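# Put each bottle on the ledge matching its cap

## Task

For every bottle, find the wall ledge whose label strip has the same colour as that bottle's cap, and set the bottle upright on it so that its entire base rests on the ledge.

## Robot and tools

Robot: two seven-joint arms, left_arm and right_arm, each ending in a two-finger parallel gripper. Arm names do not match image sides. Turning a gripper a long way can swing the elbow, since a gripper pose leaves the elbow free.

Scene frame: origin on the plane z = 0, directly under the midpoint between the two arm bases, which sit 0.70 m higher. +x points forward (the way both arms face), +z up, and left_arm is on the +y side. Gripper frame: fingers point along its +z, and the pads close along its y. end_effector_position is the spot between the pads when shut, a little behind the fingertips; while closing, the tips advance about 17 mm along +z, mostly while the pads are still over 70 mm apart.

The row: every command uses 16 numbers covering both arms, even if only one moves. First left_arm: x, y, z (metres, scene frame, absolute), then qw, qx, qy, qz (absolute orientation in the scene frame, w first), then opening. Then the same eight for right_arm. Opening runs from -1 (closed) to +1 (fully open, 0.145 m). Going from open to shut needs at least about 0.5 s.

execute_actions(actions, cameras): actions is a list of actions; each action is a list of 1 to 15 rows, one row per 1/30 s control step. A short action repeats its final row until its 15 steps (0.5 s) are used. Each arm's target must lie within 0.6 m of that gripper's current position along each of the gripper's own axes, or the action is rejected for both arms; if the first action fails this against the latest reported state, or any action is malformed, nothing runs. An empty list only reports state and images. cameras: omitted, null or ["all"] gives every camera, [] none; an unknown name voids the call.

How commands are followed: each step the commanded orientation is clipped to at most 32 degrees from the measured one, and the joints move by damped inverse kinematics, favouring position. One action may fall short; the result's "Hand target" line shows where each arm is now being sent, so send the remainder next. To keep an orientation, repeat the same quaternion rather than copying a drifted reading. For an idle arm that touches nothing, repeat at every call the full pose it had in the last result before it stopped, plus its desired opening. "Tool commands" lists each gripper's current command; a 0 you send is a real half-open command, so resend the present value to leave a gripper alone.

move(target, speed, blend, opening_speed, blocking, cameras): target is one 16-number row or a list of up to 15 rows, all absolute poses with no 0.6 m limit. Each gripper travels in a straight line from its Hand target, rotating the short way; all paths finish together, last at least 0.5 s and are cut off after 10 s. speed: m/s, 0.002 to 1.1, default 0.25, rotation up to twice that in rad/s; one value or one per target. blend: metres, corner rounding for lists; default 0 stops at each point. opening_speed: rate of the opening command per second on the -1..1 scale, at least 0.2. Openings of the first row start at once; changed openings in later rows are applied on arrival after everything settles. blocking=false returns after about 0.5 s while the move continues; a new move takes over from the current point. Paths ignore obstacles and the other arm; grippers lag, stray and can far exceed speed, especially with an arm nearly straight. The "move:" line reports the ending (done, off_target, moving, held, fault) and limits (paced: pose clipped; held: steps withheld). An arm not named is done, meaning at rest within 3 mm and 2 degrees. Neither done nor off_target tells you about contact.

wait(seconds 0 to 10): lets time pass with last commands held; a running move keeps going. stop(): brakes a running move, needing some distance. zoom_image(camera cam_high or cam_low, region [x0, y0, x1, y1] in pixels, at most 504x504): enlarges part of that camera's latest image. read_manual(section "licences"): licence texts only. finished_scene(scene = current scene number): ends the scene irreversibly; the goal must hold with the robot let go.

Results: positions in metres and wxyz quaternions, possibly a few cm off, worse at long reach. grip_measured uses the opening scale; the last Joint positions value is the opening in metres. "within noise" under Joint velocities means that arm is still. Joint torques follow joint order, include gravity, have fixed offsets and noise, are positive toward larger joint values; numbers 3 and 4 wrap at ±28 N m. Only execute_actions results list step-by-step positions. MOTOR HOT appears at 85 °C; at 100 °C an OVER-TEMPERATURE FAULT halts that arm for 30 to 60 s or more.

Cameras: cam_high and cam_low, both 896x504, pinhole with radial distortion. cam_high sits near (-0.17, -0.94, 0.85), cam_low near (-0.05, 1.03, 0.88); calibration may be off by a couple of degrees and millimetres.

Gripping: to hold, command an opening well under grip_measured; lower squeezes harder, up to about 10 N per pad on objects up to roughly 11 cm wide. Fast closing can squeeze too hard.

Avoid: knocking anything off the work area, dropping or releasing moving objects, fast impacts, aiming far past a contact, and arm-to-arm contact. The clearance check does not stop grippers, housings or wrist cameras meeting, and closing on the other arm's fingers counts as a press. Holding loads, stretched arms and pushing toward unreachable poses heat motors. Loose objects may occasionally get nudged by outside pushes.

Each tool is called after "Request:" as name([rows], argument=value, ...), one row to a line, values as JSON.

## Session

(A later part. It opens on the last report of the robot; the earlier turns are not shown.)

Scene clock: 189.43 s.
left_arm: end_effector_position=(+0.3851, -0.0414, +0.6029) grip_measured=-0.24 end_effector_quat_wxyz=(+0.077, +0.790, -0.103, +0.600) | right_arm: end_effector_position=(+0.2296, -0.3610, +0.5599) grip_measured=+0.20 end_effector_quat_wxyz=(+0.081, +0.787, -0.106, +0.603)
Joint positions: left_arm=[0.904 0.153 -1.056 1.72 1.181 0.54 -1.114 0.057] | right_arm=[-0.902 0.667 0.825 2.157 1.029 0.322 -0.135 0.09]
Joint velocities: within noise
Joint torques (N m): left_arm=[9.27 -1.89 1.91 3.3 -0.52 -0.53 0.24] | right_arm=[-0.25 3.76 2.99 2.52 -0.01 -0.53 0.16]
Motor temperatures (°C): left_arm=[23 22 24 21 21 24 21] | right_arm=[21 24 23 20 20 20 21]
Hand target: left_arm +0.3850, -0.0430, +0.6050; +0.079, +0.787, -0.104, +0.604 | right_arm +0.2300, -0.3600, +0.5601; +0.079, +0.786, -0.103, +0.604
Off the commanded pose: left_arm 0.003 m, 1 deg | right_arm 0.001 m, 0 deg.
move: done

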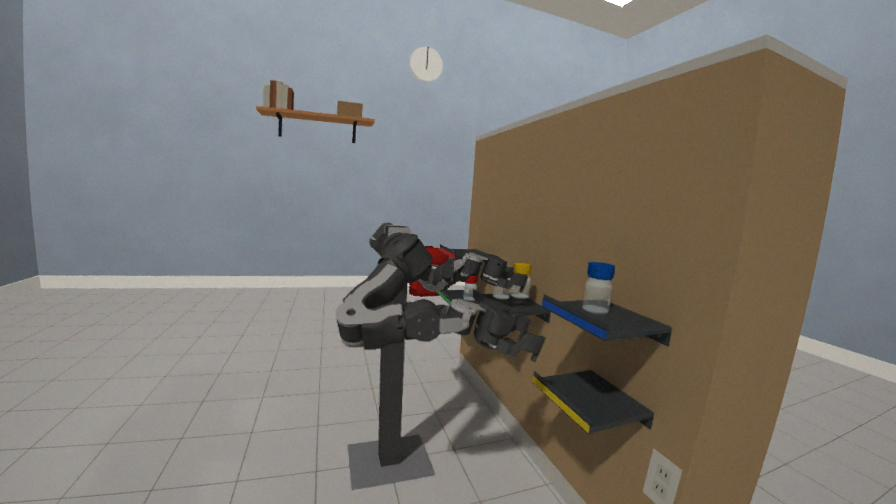

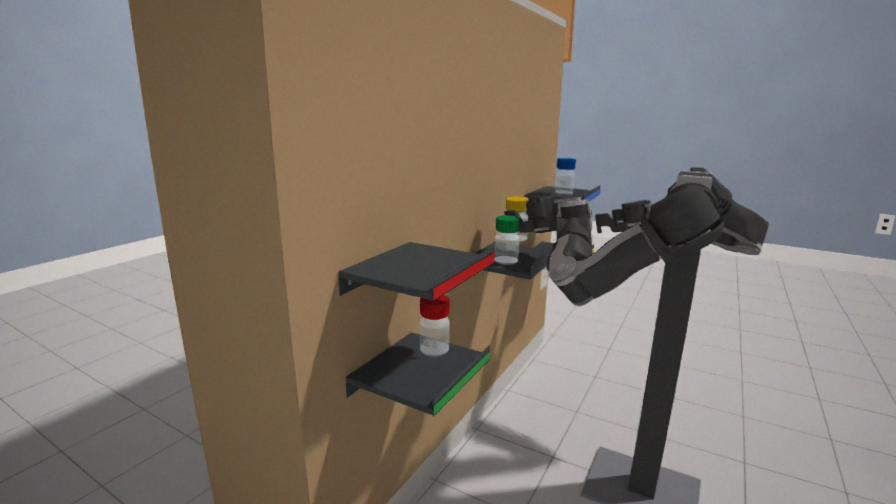

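Request:
move([
  [0.385,-0.045,0.59,0.0794,0.7865,-0.1035,0.6036,-0.6,0.23,-0.36,0.56,0.0794,0.7865,-0.1035,0.6036,0.2],
  [0.385,-0.045,0.569,0.0794,0.7865,-0.1035,0.6036,-0.6,0.23,-0.36,0.56,0.0794,0.7865,-0.1035,0.6036,0.2],
], speed=[0.05,0.02])

Request:
zoom_image(camera="cam_high", region=[470, 240, 570, 340])

Request:
zoom_image(camera="cam_low", region=[460, 190, 600, 300])

Scene clock: 205.43 s.
left_arm: end_effector_position=(+0.3852, -0.0454, +0.5746) grip_measured=-0.24 end_effector_quat_wxyz=(+0.080, +0.783, -0.102, +0.609) | right_arm: end_effector_position=(+0.2296, -0.3610, +0.5599) grip_measured=+0.20 end_effector_quat_wxyz=(+0.081, +0.787, -0.106, +0.603)
Joint positions: left_arm=[0.862 0.174 -1.143 1.668 1.099 0.408 -1.053 0.057] | right_arm=[-0.902 0.667 0.825 2.157 1.029 0.322 -0.135 0.09]
Joint velocities: within noise
Joint torques (N m): left_arm=[6.76 -0.83 1.62 2.29 -0.24 -0.44 0.27] | right_arm=[-0.36 3.73 2.97 2.65 -0.02 -0.55 0.18]
Motor temperatures (°C): left_arm=[25 21 24 21 22 24 21] | right_arm=[21 24 23 20 20 20 21]
Hand target: left_arm +0.3849, -0.0450, +0.5690; +0.079, +0.787, -0.104, +0.604 | right_arm +0.2300, -0.3600, +0.5601; +0.079, +0.786, -0.103, +0.604
Off the commanded pose: left_arm 0.006 m, 1 deg | right_arm 0.001 m, 0 deg.
move: off_target (left_arm)

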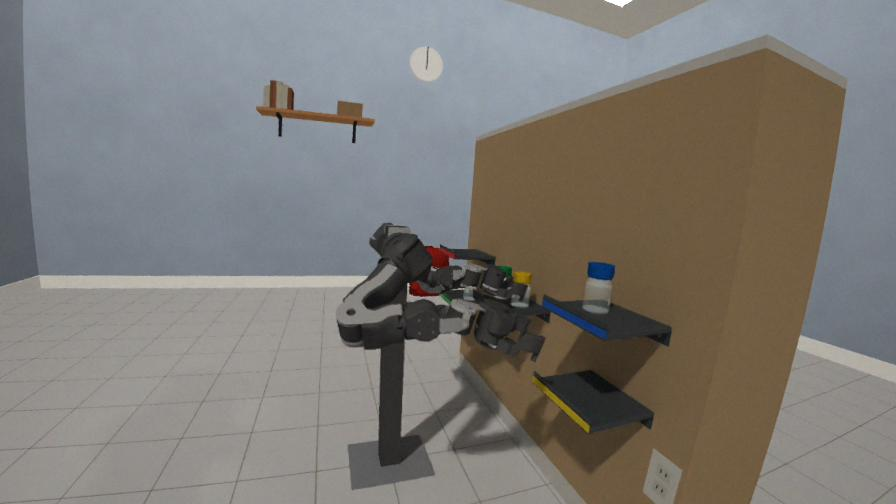

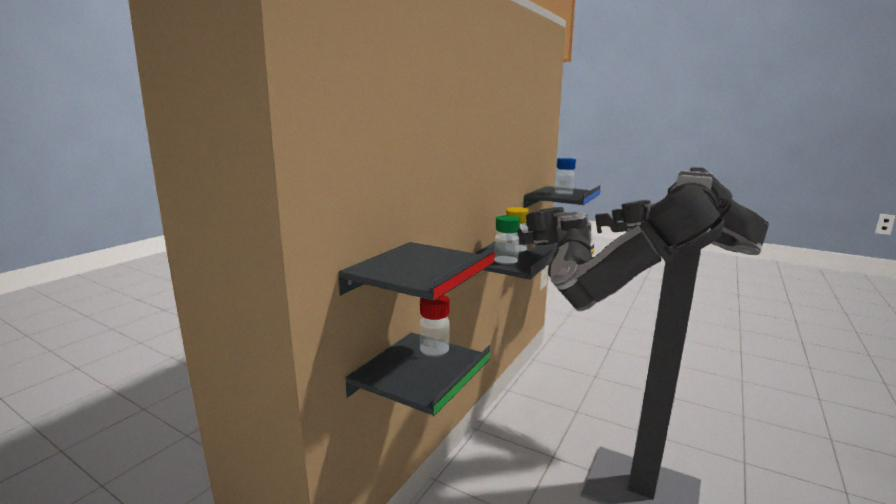

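Scaled by 5.040 from the camera's 896x504 image, which has a finer 1280x720 frame.

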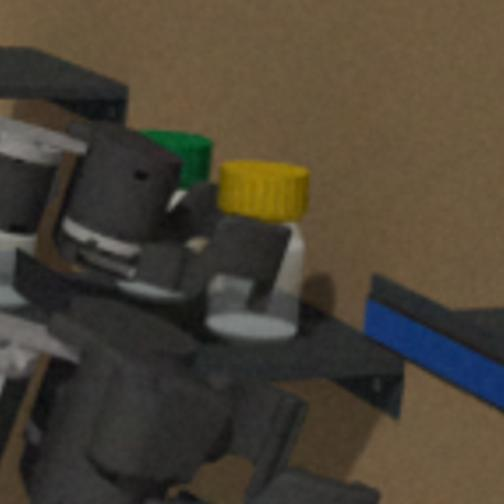

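Scaled by 3.600 from the camera's 896x504 image, which has a finer 1280x720 frame.

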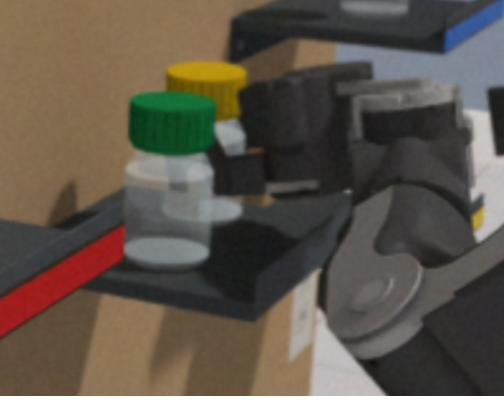

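Request:
move([
  [0.385,-0.045,0.573,0.0794,0.7865,-0.1035,0.6036,-0.6,0.23,-0.36,0.56,0.0794,0.7865,-0.1035,0.6036,0.2],
  [0.385,-0.045,0.575,0.0794,0.7865,-0.1035,0.6036,0.0,0.23,-0.36,0.56,0.0794,0.7865,-0.1035,0.6036,0.2],
  [0.29,-0.0195,0.59,0.0794,0.7865,-0.1035,0.6036,0.0,0.23,-0.36,0.56,0.0794,0.7865,-0.1035,0.6036,0.2],
  [0.265,0.15,0.54,0,0.7933,0,0.6088,0.0,0.24,-0.30,0.56,0,0.7933,0,0.6088,0.2],
  [0.265,0.33,0.49,0,0.7933,0,0.6088,0.5,0.28,-0.11,0.60,0,0.7933,0,0.6088,0.1],
], speed=[0.03,0.03,0.1,0.2,0.2], opening_speed=0.7, blend=[0,0,0.01,0.02,0])

Request:
zoom_image(camera="cam_high", region=[450, 230, 580, 330])

Request:
zoom_image(camera="cam_low", region=[460, 190, 600, 300])

Scene clock: 231.80 s.
left_arm: end_effector_position=(+0.2660, +0.3309, +0.4912) grip_measured=+0.50 end_effector_quat_wxyz=(-0.002, +0.792, +0.000, +0.610) | right_arm: end_effector_position=(+0.2811, -0.1098, +0.6002) grip_measured=+0.10 end_effector_quat_wxyz=(+0.036, +0.777, -0.031, +0.628)
Joint positions: left_arm=[0.061 1.651 -1.08 1.84 1.417 -0.75 -0.279 0.112] | right_arm=[0.18 0.388 -0.668 2.442 0.809 0.783 -1.297 0.083]
Joint velocities: within noise
Joint torques (N m): left_arm=[2.39 6.95 1.36 1.18 0.06 -0.67 0.24] | right_arm=[2.94 0.59 0.35 2.8 -0.24 0.01 -0.17]
Motor temperatures (°C): left_arm=[24 22 23 21 22 24 21] | right_arm=[21 23 23 20 20 20 21]
Hand target: left_arm +0.2650, +0.3300, +0.4900; +0.000, +0.793, +0.000, +0.609 | right_arm +0.2809, -0.1096, +0.5995; +0.038, +0.778, -0.029, +0.627
Off the commanded pose: left_arm 0.002 m, 0 deg | right_arm 0.001 m, 6 deg.
joint read past its limit (right arm) — joint 4 (elbow), upper limit, where the elbow is as bent as it goes.
joint sent to its limit (right arm) — joint 4 (elbow), upper limit, where the elbow is as bent as it goes; joint 6 (wrist pitch), upper limit. The joint targets are off in orientation, not in position.
move: off_target (right_arm); target 5's new opening was sent with right_arm's hand 0.001 m and 6 deg from that target

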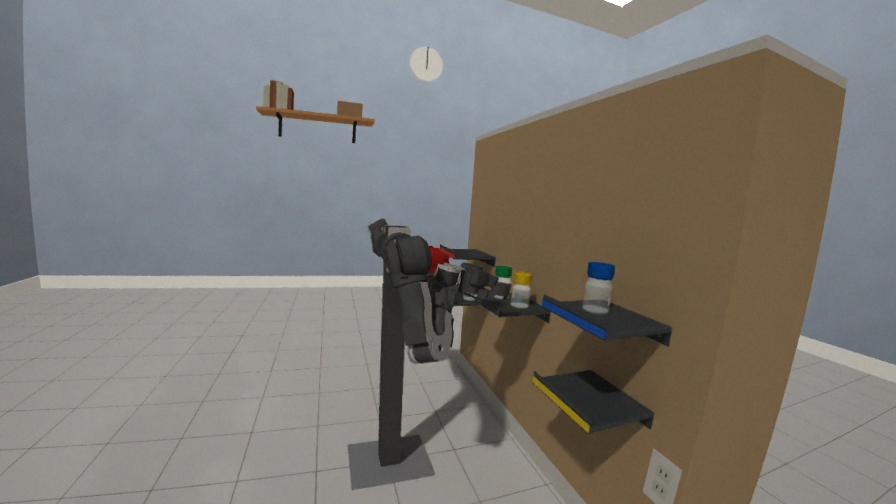

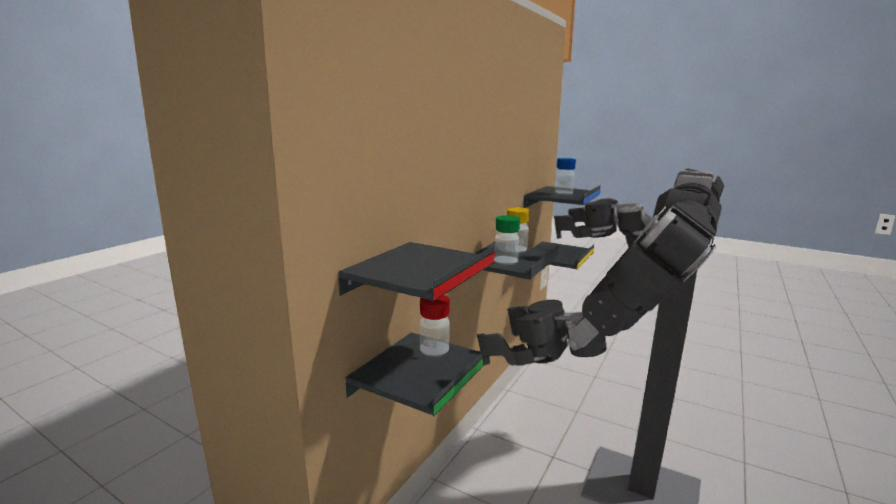

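Scaled by 3.877 from the camera's 896x504 image, which has a finer 1280x720 frame.

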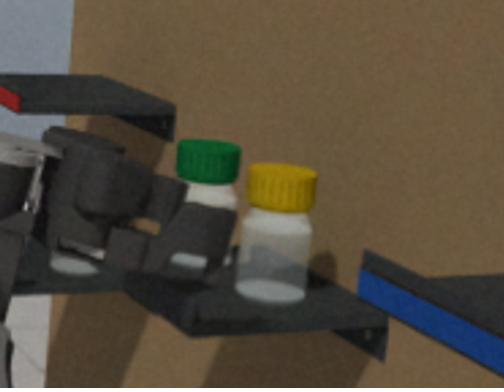

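Scaled by 3.600 from the camera's 896x504 image, which has a finer 1280x720 frame.

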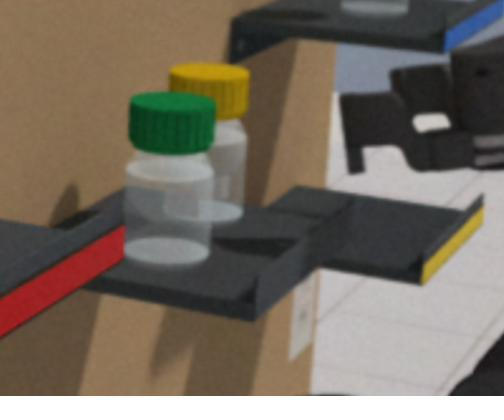

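Request:
move([
  [0.335,0.343,0.484,0,0.7933,0,0.6088,0.5,0.335,-0.050,0.58,0,0.7933,0,0.6088,0.05],
  [0.383,0.343,0.478,0,0.7933,0,0.6088,0.5,0.387,-0.049,0.572,0,0.7933,0,0.6088,0.05],
], speed=0.1)

Request:
zoom_image(camera="cam_high", region=[450, 230, 580, 330])

Request:
zoom_image(camera="cam_low", region=[460, 190, 600, 300])

Request:
zoom_image(camera="cam_low", region=[390, 280, 510, 380])

Scene clock: 243.30 s.
left_arm: end_effector_position=(+0.3840, +0.3443, +0.4814) grip_measured=+0.50 end_effector_quat_wxyz=(-0.002, +0.790, +0.002, +0.613) | right_arm: end_effector_position=(+0.3869, -0.0497, +0.5719) grip_measured=+0.05 end_effector_quat_wxyz=(+0.004, +0.793, +0.000, +0.609)
Joint positions: left_arm=[0.48 1.197 -0.962 1.331 1.344 -0.248 -0.077 0.112] | right_arm=[0.549 0.21 -0.749 1.833 0.835 0.639 -1.05 0.079]
Joint velocities: within noise
Joint torques (N m): left_arm=[5.63 5.76 2.25 1.07 0.05 -0.52 0.25] | right_arm=[5.34 -1.02 2.26 3.37 -0.24 -0.33 0.18]
Motor temperatures (°C): left_arm=[23 23 23 21 21 24 21] | right_arm=[21 23 22 20 20 20 21]
Hand target: left_arm +0.3830, +0.3430, +0.4781; +0.000, +0.793, +0.000, +0.609 | right_arm +0.3870, -0.0491, +0.5720; +0.000, +0.793, +0.000, +0.609
Off the commanded pose: left_arm 0.004 m, 1 deg | right_arm 0.001 m, 0 deg.
move: off_target (left_arm)

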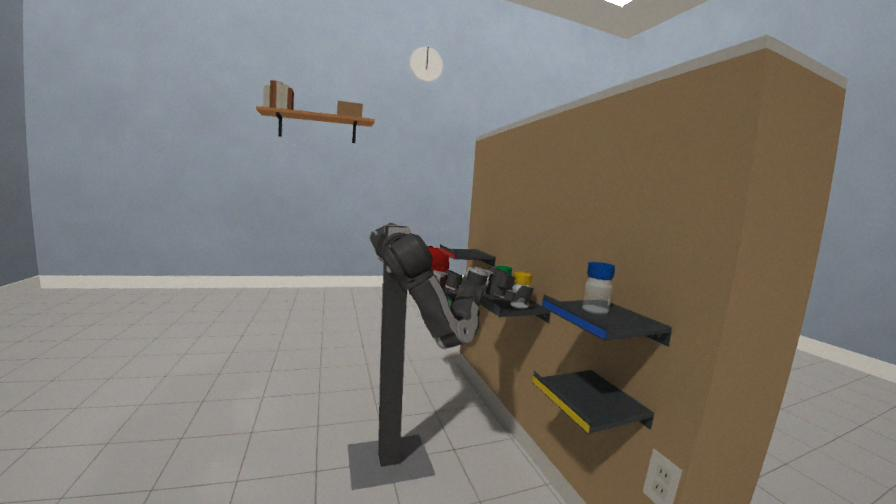

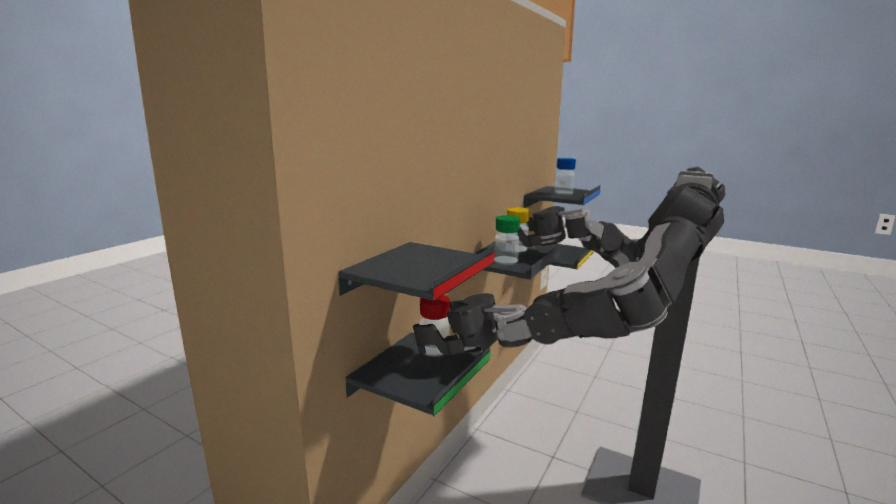

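Scaled by 3.877 from the camera's 896x504 image, which has a finer 1280x720 frame.

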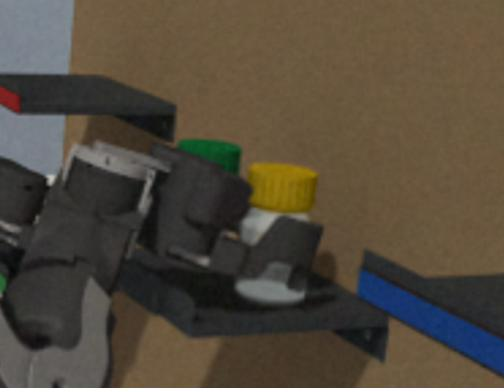

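Scaled by 3.600 from the camera's 896x504 image, which has a finer 1280x720 frame.

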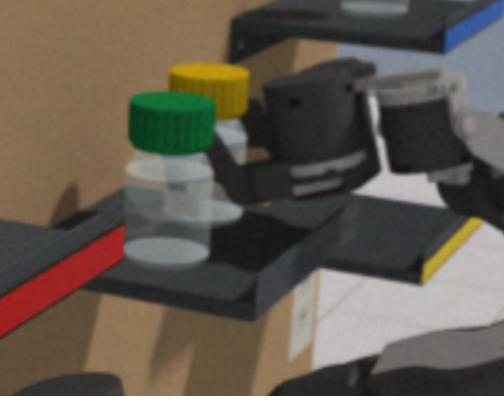

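Scaled by 4.200 from the camera's 896x504 image, which has a finer 1280x720 frame.

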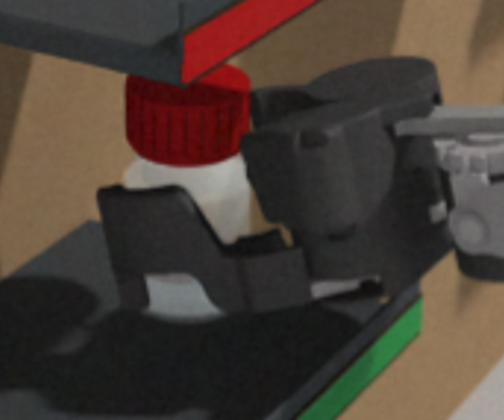

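Request:
move(target=[0.383,0.343,0.478,0,0.7933,0,0.6088,-0.6,0.387,-0.049,0.572,0,0.7933,0,0.6088,-0.6], opening_speed=0.9)

Request:
zoom_image(camera="cam_high", region=[450, 230, 580, 330])

Request:
zoom_image(camera="cam_low", region=[390, 280, 510, 380])

Scene clock: 255.47 s.
left_arm: end_effector_position=(+0.3839, +0.3446, +0.4812) grip_measured=-0.24 end_effector_quat_wxyz=(-0.002, +0.791, +0.002, +0.612) | right_arm: end_effector_position=(+0.3869, -0.0496, +0.5720) grip_measured=-0.24 end_effector_quat_wxyz=(+0.003, +0.793, +0.000, +0.609)
Joint positions: left_arm=[0.48 1.197 -0.962 1.33 1.344 -0.247 -0.076 0.058] | right_arm=[0.549 0.21 -0.749 1.833 0.835 0.639 -1.05 0.058]
Joint velocities: within noise
Joint torques (N m): left_arm=[5.58 5.74 2.3 1.28 0.05 -0.55 0.22] | right_arm=[5.34 -0.94 2.35 3.48 -0.26 -0.32 0.17]
Motor temperatures (°C): left_arm=[23 23 24 21 21 24 21] | right_arm=[22 23 22 20 20 20 21]
Hand target: left_arm +0.3830, +0.3431, +0.4781; +0.000, +0.793, +0.000, +0.609 | right_arm +0.3870, -0.0490, +0.5720; +0.000, +0.793, +0.000, +0.609
Off the commanded pose: left_arm 0.004 m, 1 deg | right_arm 0.001 m, 0 deg.
move: off_target (left_arm)

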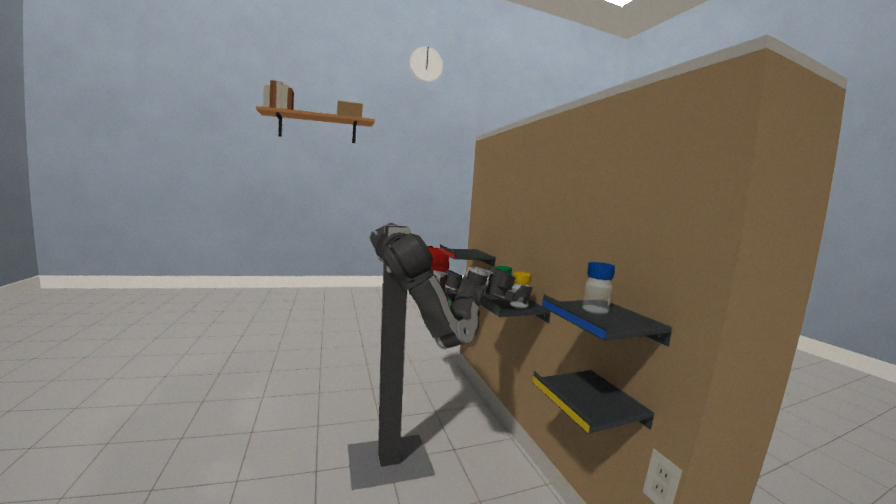

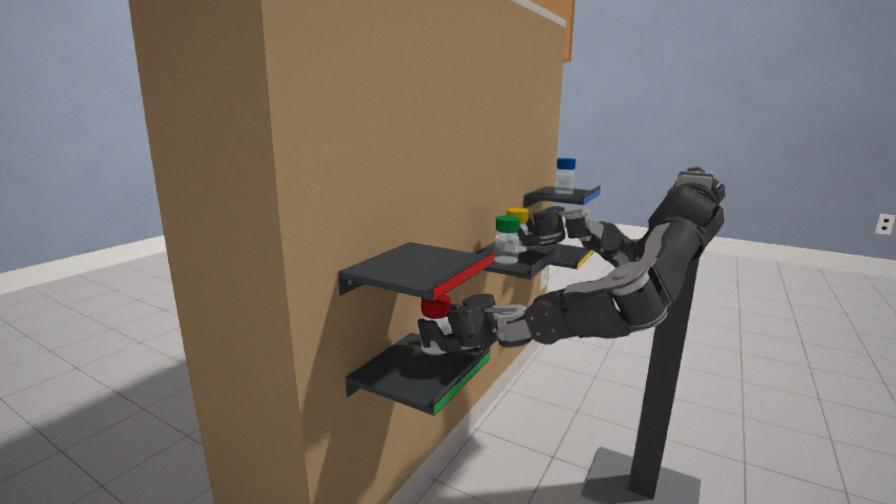

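Scaled by 3.877 from the camera's 896x504 image, which has a finer 1280x720 frame.

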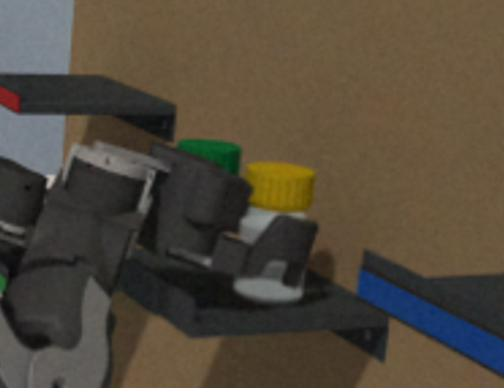

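Scaled by 4.200 from the camera's 896x504 image, which has a finer 1280x720 frame.

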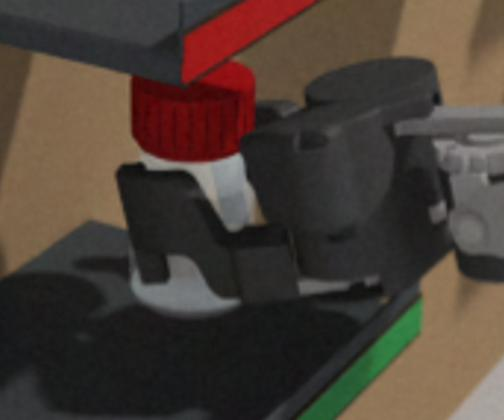

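Request:
move([
  [0.384,0.344,0.52,0,0.7933,0,0.6088,-0.6,0.387,-0.049,0.612,0,0.7933,0,0.6088,-0.6],
  [0.25,0.335,0.53,0,0.7933,0,0.6088,-0.6,0.285,-0.065,0.612,0,0.7933,0,0.6088,-0.6],
  [0.24,0.335,0.62,0,0.7933,0,0.6088,-0.6,0.25,-0.25,0.56,0.0794,0.7865,-0.1035,0.6036,-0.6],
  [0.25,0.335,0.73,0,0.7933,0,0.6088,-0.6,0.25,-0.355,0.522,0.0794,0.7865,-0.1035,0.6036,-0.6],
], speed=[0.06,0.12,0.18,0.15], blend=[0.01,0.01,0.02,0])

Request:
zoom_image(camera="cam_low", region=[390, 150, 520, 280])

Scene clock: 288.20 s.
left_arm: end_effector_position=(+0.2559, +0.3346, +0.7296) grip_measured=-0.24 end_effector_quat_wxyz=(-0.003, +0.796, -0.052, +0.604) | right_arm: end_effector_position=(+0.2494, -0.3557, +0.5210) grip_measured=-0.24 end_effector_quat_wxyz=(+0.082, +0.789, -0.104, +0.600)
Joint positions: left_arm=[1.879 2.009 -1.343 2.04 1.586 0.781 0.087 0.058] | right_arm=[0.131 1.798 -1.146 2.031 1.508 -0.776 -0.546 0.058]
Joint velocities: within noise
Joint torques (N m): left_arm=[1.28 -1.54 3.63 -0.7 0.15 -0.58 0.18] | right_arm=[2.31 6.47 1.94 0.62 -0.15 -0.62 0.19]
Motor temperatures (°C): left_arm=[23 24 24 21 21 25 21] | right_arm=[23 23 22 20 20 20 21]
Hand target: left_arm +0.2552, +0.3350, +0.7308; -0.002, +0.795, -0.052, +0.605 | right_arm +0.2499, -0.3550, +0.5219; +0.080, +0.787, -0.103, +0.603
Off the commanded pose: left_arm 0.006 m, 6 deg | right_arm 0.001 m, 1 deg.
joint sent to its limit (left arm) — joint 2 (shoulder roll), upper limit; joint 5 (forearm roll), upper limit; joint 6 (wrist pitch), upper limit. The joint targets are off in position and orientation.
joint sent to its limit (right arm) — joint 6 (wrist pitch), lower limit. The joint targets still meet the commanded pose.
move: off_target (left_arm); limits=paced

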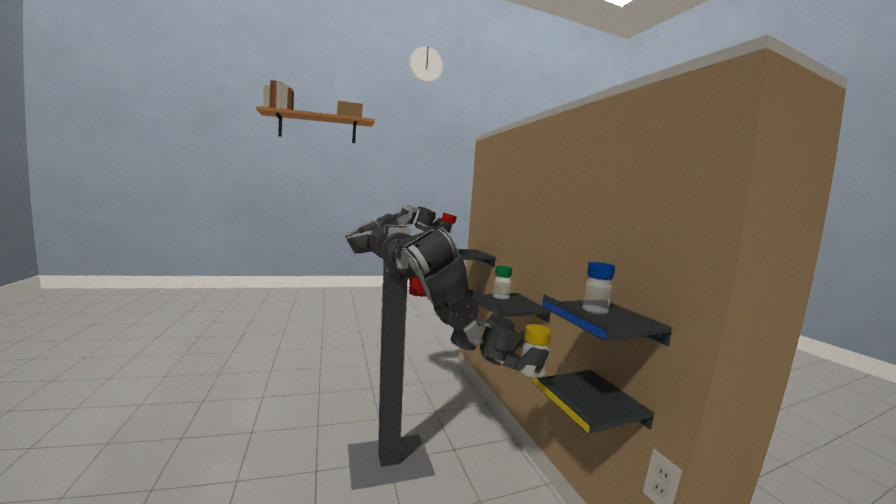

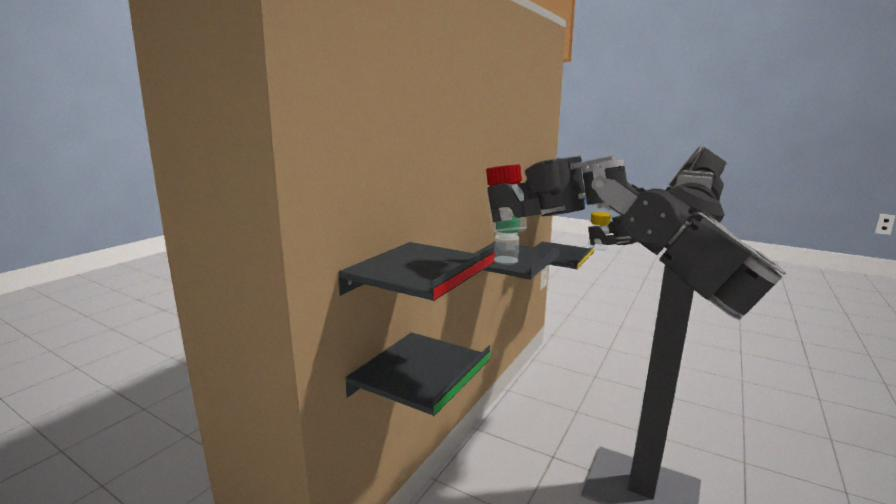

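Scaled by 3.877 from the camera's 896x504 image, which has a finer 1280x720 frame.

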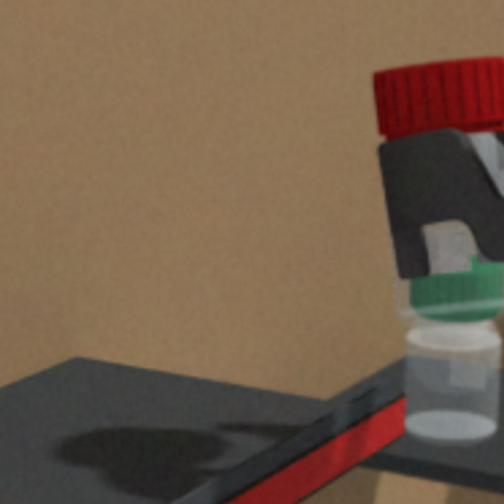

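Request:
move(target=[0.385,0.338,0.718,0,0.7933,0,0.6088,-0.6,0.385,-0.391,0.52,0.0794,0.7865,-0.1035,0.6036,-0.6], speed=0.1)

Request:
zoom_image(camera="cam_low", region=[390, 150, 520, 280])

Request:
zoom_image(camera="cam_high", region=[540, 280, 660, 420])

Scene clock: 300.70 s.
left_arm: end_effector_position=(+0.3844, +0.3385, +0.7162) grip_measured=-0.24 end_effector_quat_wxyz=(+0.000, +0.796, -0.001, +0.605) | right_arm: end_effector_position=(+0.3843, -0.3917, +0.5183) grip_measured=-0.24 end_effector_quat_wxyz=(+0.080, +0.788, -0.107, +0.601)
Joint positions: left_arm=[1.176 1.436 -0.829 1.624 1.586 0.619 -0.185 0.058] | right_arm=[0.573 1.284 -0.958 1.401 1.47 -0.139 -0.316 0.058]
Joint velocities: within noise
Joint torques (N m): left_arm=[5.58 2.18 4.44 0.7 0.07 -0.79 -0.04] | right_arm=[4.71 6.55 4.36 1.13 -0.21 -0.51 0.19]
Motor temperatures (°C): left_arm=[23 23 25 21 21 25 21] | right_arm=[22 24 22 20 20 20 21]
Hand target: left_arm +0.3850, +0.3380, +0.7180; +0.000, +0.793, +0.000, +0.609 | right_arm +0.3850, -0.3910, +0.5198; +0.079, +0.787, -0.104, +0.603
Off the commanded pose: left_arm 0.002 m, 0 deg | right_arm 0.002 m, 1 deg.
joint sent to its limit (left arm) — joint 5 (forearm roll), upper limit. The joint targets still meet the commanded pose.
move: done

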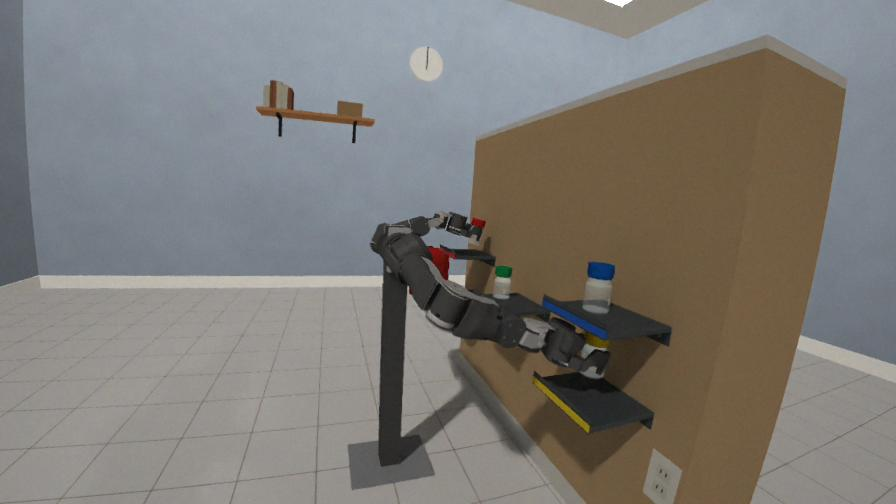

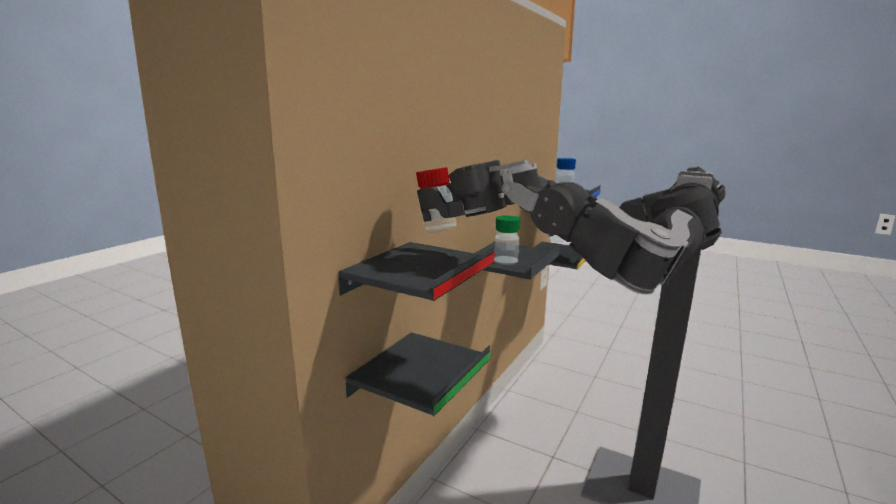

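Scaled by 3.877 from the camera's 896x504 image, which has a finer 1280x720 frame.

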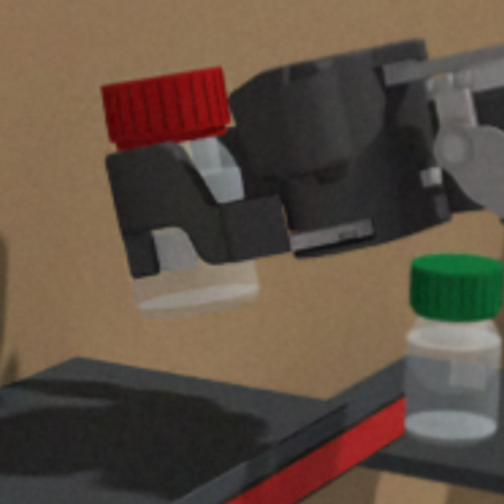

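Scaled by 3.600 from the camera's 896x504 image, which has a finer 1280x720 frame.

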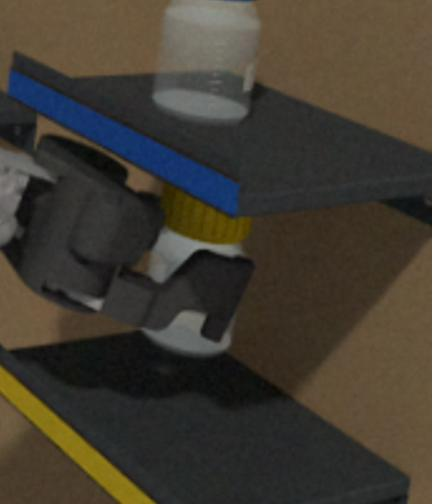

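Request:
move([
  [0.385,0.338,0.718,0,0.7313,0,0.6820,-0.6,0.385,-0.391,0.486,0.0794,0.7865,-0.1035,0.6036,-0.6],
  [0.385,0.338,0.718,0,0.7313,0,0.6820,-0.6,0.385,-0.391,0.468,0.0794,0.7865,-0.1035,0.6036,-0.6],
], speed=[0.1,0.02])

Request:
zoom_image(camera="cam_low", region=[390, 150, 520, 280])

Request:
zoom_image(camera="cam_high", region=[540, 280, 660, 420])

Request:
zoom_image(camera="cam_high", region=[440, 200, 510, 280])

Scene clock: 324.93 s.
left_arm: end_effector_position=(+0.3852, +0.3384, +0.7169) grip_measured=-0.24 end_effector_quat_wxyz=(+0.000, +0.734, +0.002, +0.679) | right_arm: end_effector_position=(+0.3866, -0.3936, +0.4745) grip_measured=-0.24 end_effector_quat_wxyz=(+0.083, +0.780, -0.105, +0.611)
Joint positions: left_arm=[1.019 1.499 -0.83 1.681 1.57 0.269 -0.173 0.058] | right_arm=[0.504 1.142 -0.958 1.223 1.392 -0.262 -0.255 0.058]
Joint velocities: within noise
Joint torques (N m): left_arm=[5.34 4.34 3.45 0.66 -0.04 -0.98 0.23] | right_arm=[3.28 4.97 2.62 0.84 0.06 -0.23 0.21]
Motor temperatures (°C): left_arm=[24 22 26 21 21 25 21] | right_arm=[23 24 23 20 20 20 21]
Hand target: left_arm +0.3850, +0.3380, +0.7180; +0.000, +0.731, +0.000, +0.682 | right_arm +0.3849, -0.3909, +0.4680; +0.079, +0.787, -0.104, +0.604
Off the commanded pose: left_arm 0.001 m, 1 deg | right_arm 0.007 m, 1 deg.
move: off_target (right_arm)

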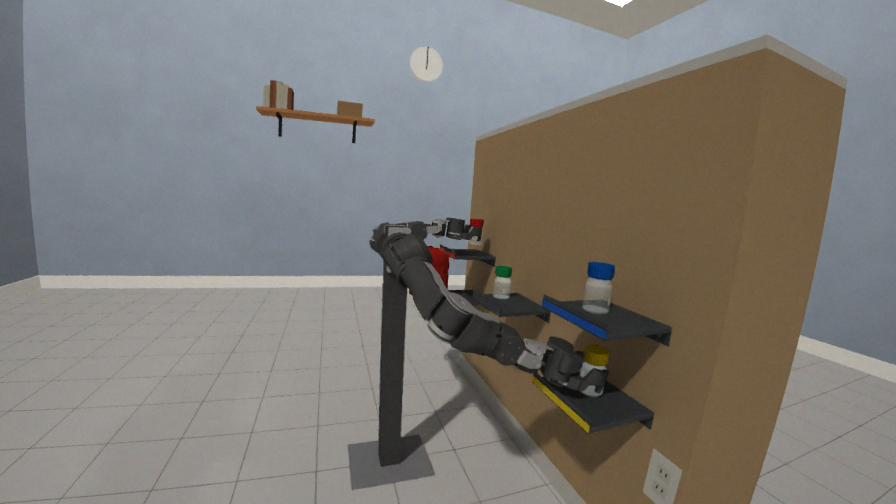

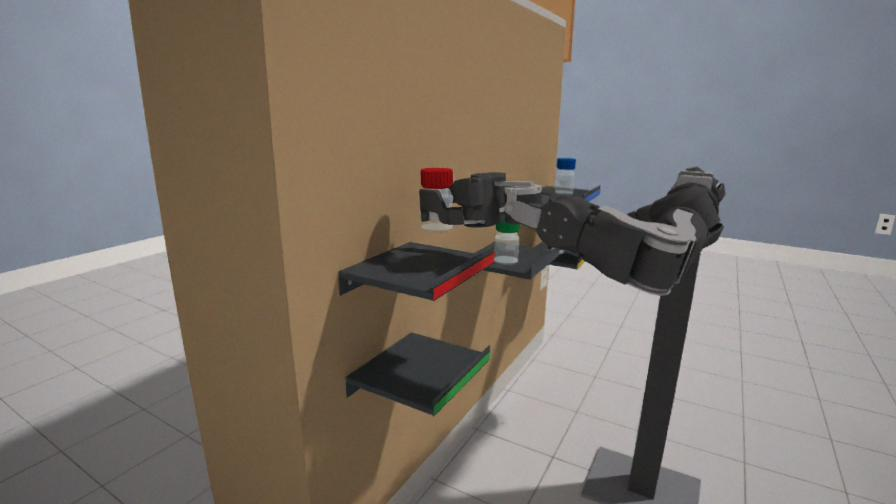

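Scaled by 3.877 from the camera's 896x504 image, which has a finer 1280x720 frame.

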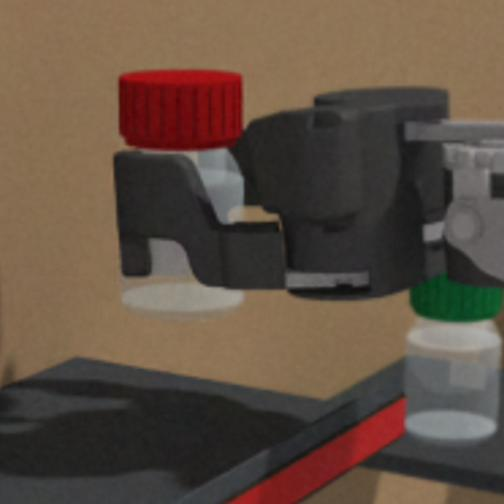

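Scaled by 3.600 from the camera's 896x504 image, which has a finer 1280x720 frame.

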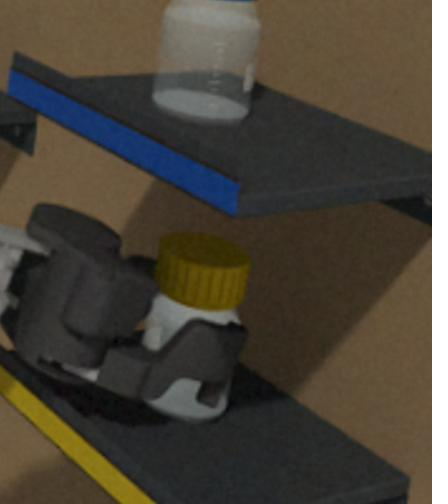

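Scaled by 6.300 from the camera's 896x504 image, which has a finer 1280x720 frame.

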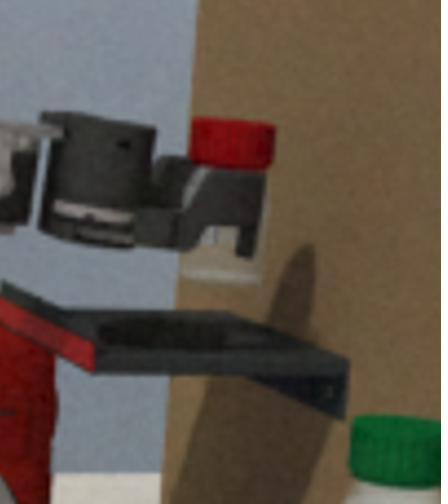

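Request:
move([
  [0.385,0.338,0.695,0,0.7313,0,0.6820,-0.6,0.385,-0.391,0.473,0.0794,0.7865,-0.1035,0.6036,-0.6],
  [0.385,0.338,0.695,0,0.7313,0,0.6820,-0.6,0.386,-0.393,0.474,0.0794,0.7865,-0.1035,0.6036,0.2],
  [0.385,0.338,0.672,0,0.7313,0,0.6820,-0.6,0.29,-0.366,0.49,0.0794,0.7865,-0.1035,0.6036,0.2],
], speed=[0.05,0.03,0.1], opening_speed=0.7)

Request:
zoom_image(camera="cam_high", region=[540, 280, 660, 420])

Request:
zoom_image(camera="cam_low", region=[390, 150, 520, 280])

Scene clock: 339.23 s.
left_arm: end_effector_position=(+0.3852, +0.3384, +0.6748) grip_measured=-0.24 end_effector_quat_wxyz=(-0.001, +0.729, +0.002, +0.684) | right_arm: end_effector_position=(+0.2907, -0.3649, +0.4904) grip_measured=+0.20 end_effector_quat_wxyz=(+0.077, +0.787, -0.101, +0.604)
Joint positions: left_arm=[0.839 1.515 -0.859 1.693 1.544 0.048 -0.169 0.058] | right_arm=[0.122 1.549 -0.982 1.778 1.483 -0.602 -0.475 0.09]
Joint velocities: within noise
Joint torques (N m): left_arm=[4.58 5 2.89 0.42 -0.02 -0.72 0.23] | right_arm=[2.18 7.03 2.89 0.76 -0.11 -0.51 -0.13]
Motor temperatures (°C): left_arm=[24 23 26 21 21 26 21] | right_arm=[22 24 23 19 20 20 21]
Hand target: left_arm +0.3850, +0.3380, +0.6721; +0.000, +0.731, +0.000, +0.682 | right_arm +0.2900, -0.3660, +0.4899; +0.079, +0.787, -0.104, +0.603
Off the commanded pose: left_arm 0.003 m, 0 deg | right_arm 0.001 m, 0 deg.
move: done

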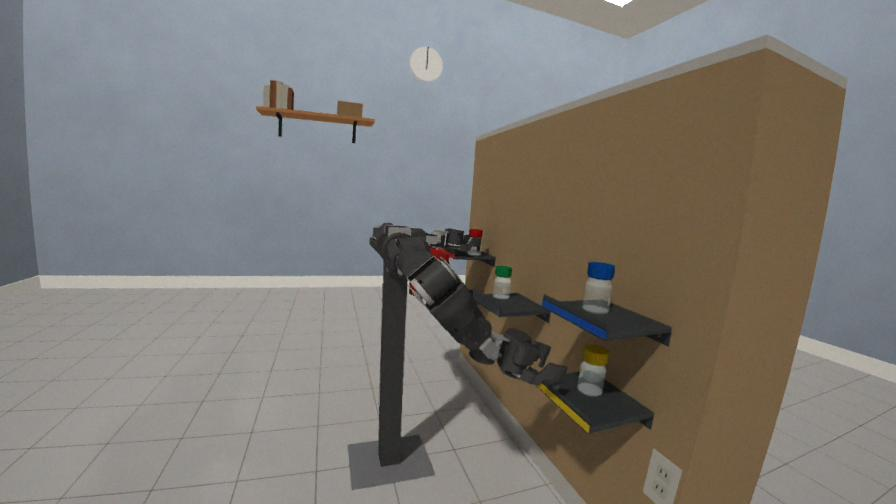

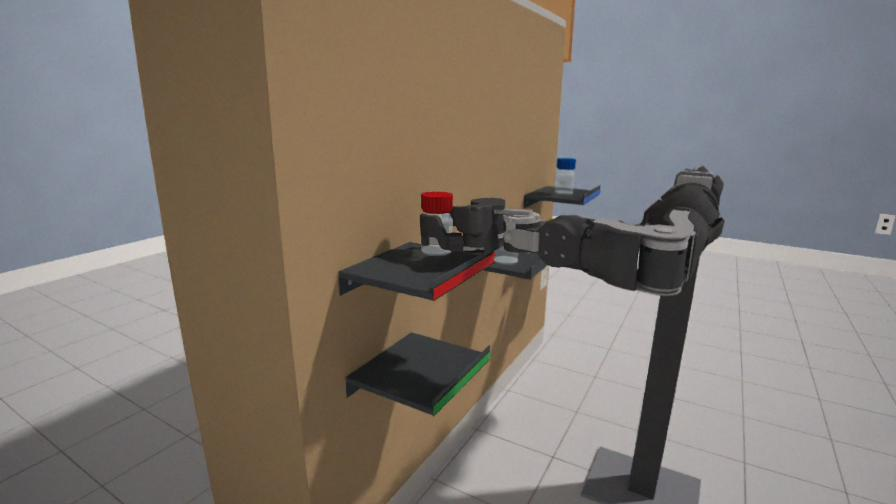

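Scaled by 3.600 from the camera's 896x504 image, which has a finer 1280x720 frame.

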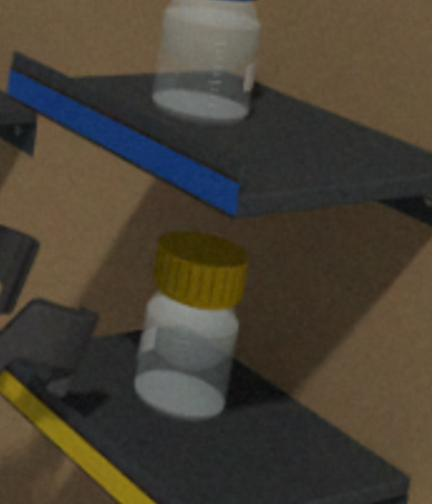

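Scaled by 3.877 from the camera's 896x504 image, which has a finer 1280x720 frame.

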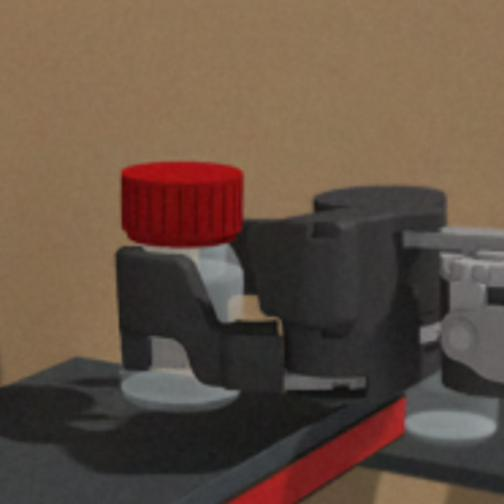

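Request:
move(target=[0.385,0.338,0.666,0,0.7313,0,0.6820,-0.6,0.23,-0.36,0.50,0.0794,0.7865,-0.1035,0.6036,0.2], speed=0.05)

Request:
zoom_image(camera="cam_low", region=[390, 150, 520, 280])

Scene clock: 347.33 s.
left_arm: end_effector_position=(+0.3852, +0.3385, +0.6746) grip_measured=-0.24 end_effector_quat_wxyz=(-0.001, +0.722, +0.002, +0.692) | right_arm: end_effector_position=(+0.2312, -0.3593, +0.5009) grip_measured=+0.20 end_effector_quat_wxyz=(+0.082, +0.795, -0.102, +0.592)
Joint positions: left_arm=[0.823 1.515 -0.859 1.692 1.537 0.01 -0.168 0.058] | right_arm=[0.496 1.756 -1.571 1.996 1.422 -0.783 -0.527 0.09]
Joint velocities: within noise
Joint torques (N m): left_arm=[3.55 4.68 2 0.13 0.03 -0.33 0.22] | right_arm=[1.25 6.05 1.65 0.98 -0.18 -0.43 -0.15]
Motor temperatures (°C): left_arm=[23 23 26 20 21 25 21] | right_arm=[22 25 23 19 20 20 21]
Hand target: left_arm +0.3849, +0.3380, +0.6661; +0.000, +0.731, +0.000, +0.682 | right_arm +0.2302, -0.3599, +0.5001; +0.083, +0.796, -0.103, +0.591
Off the commanded pose: left_arm 0.009 m, 2 deg | right_arm 0.002 m, 2 deg.
joint sent to its limit (right arm) — joint 3 (upper arm roll), lower limit; joint 6 (wrist pitch), lower limit. The joint targets still meet the commanded pose.
move: off_target (left_arm)

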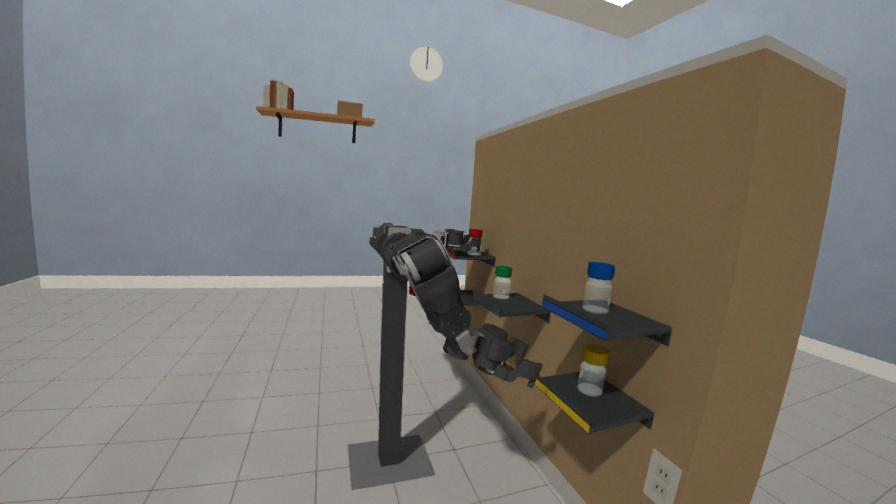

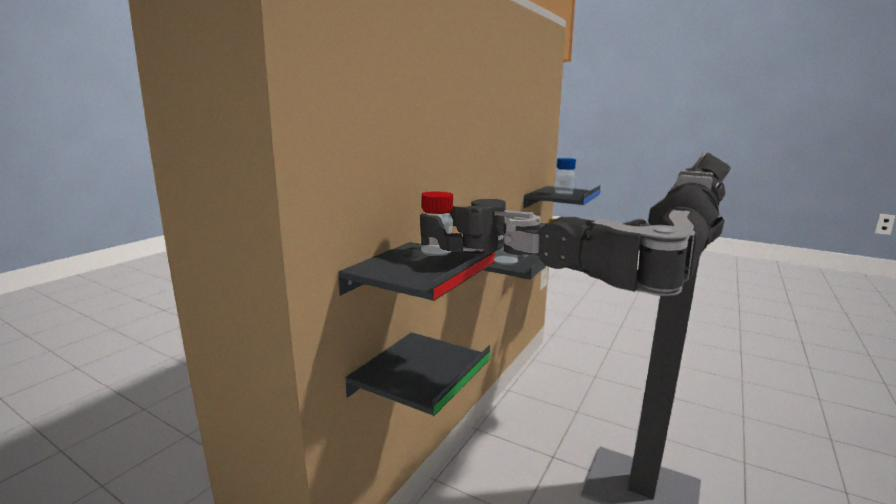

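Scaled by 3.877 from the camera's 896x504 image, which has a finer 1280x720 frame.

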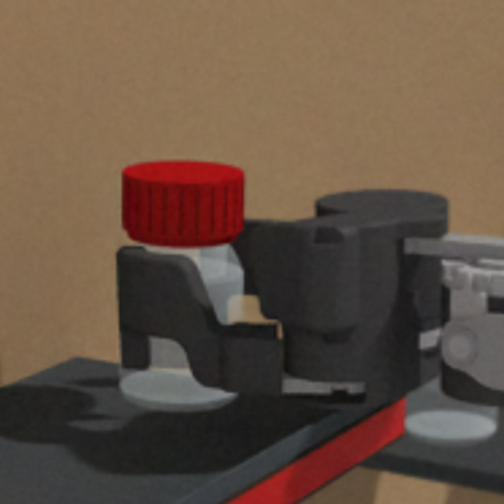

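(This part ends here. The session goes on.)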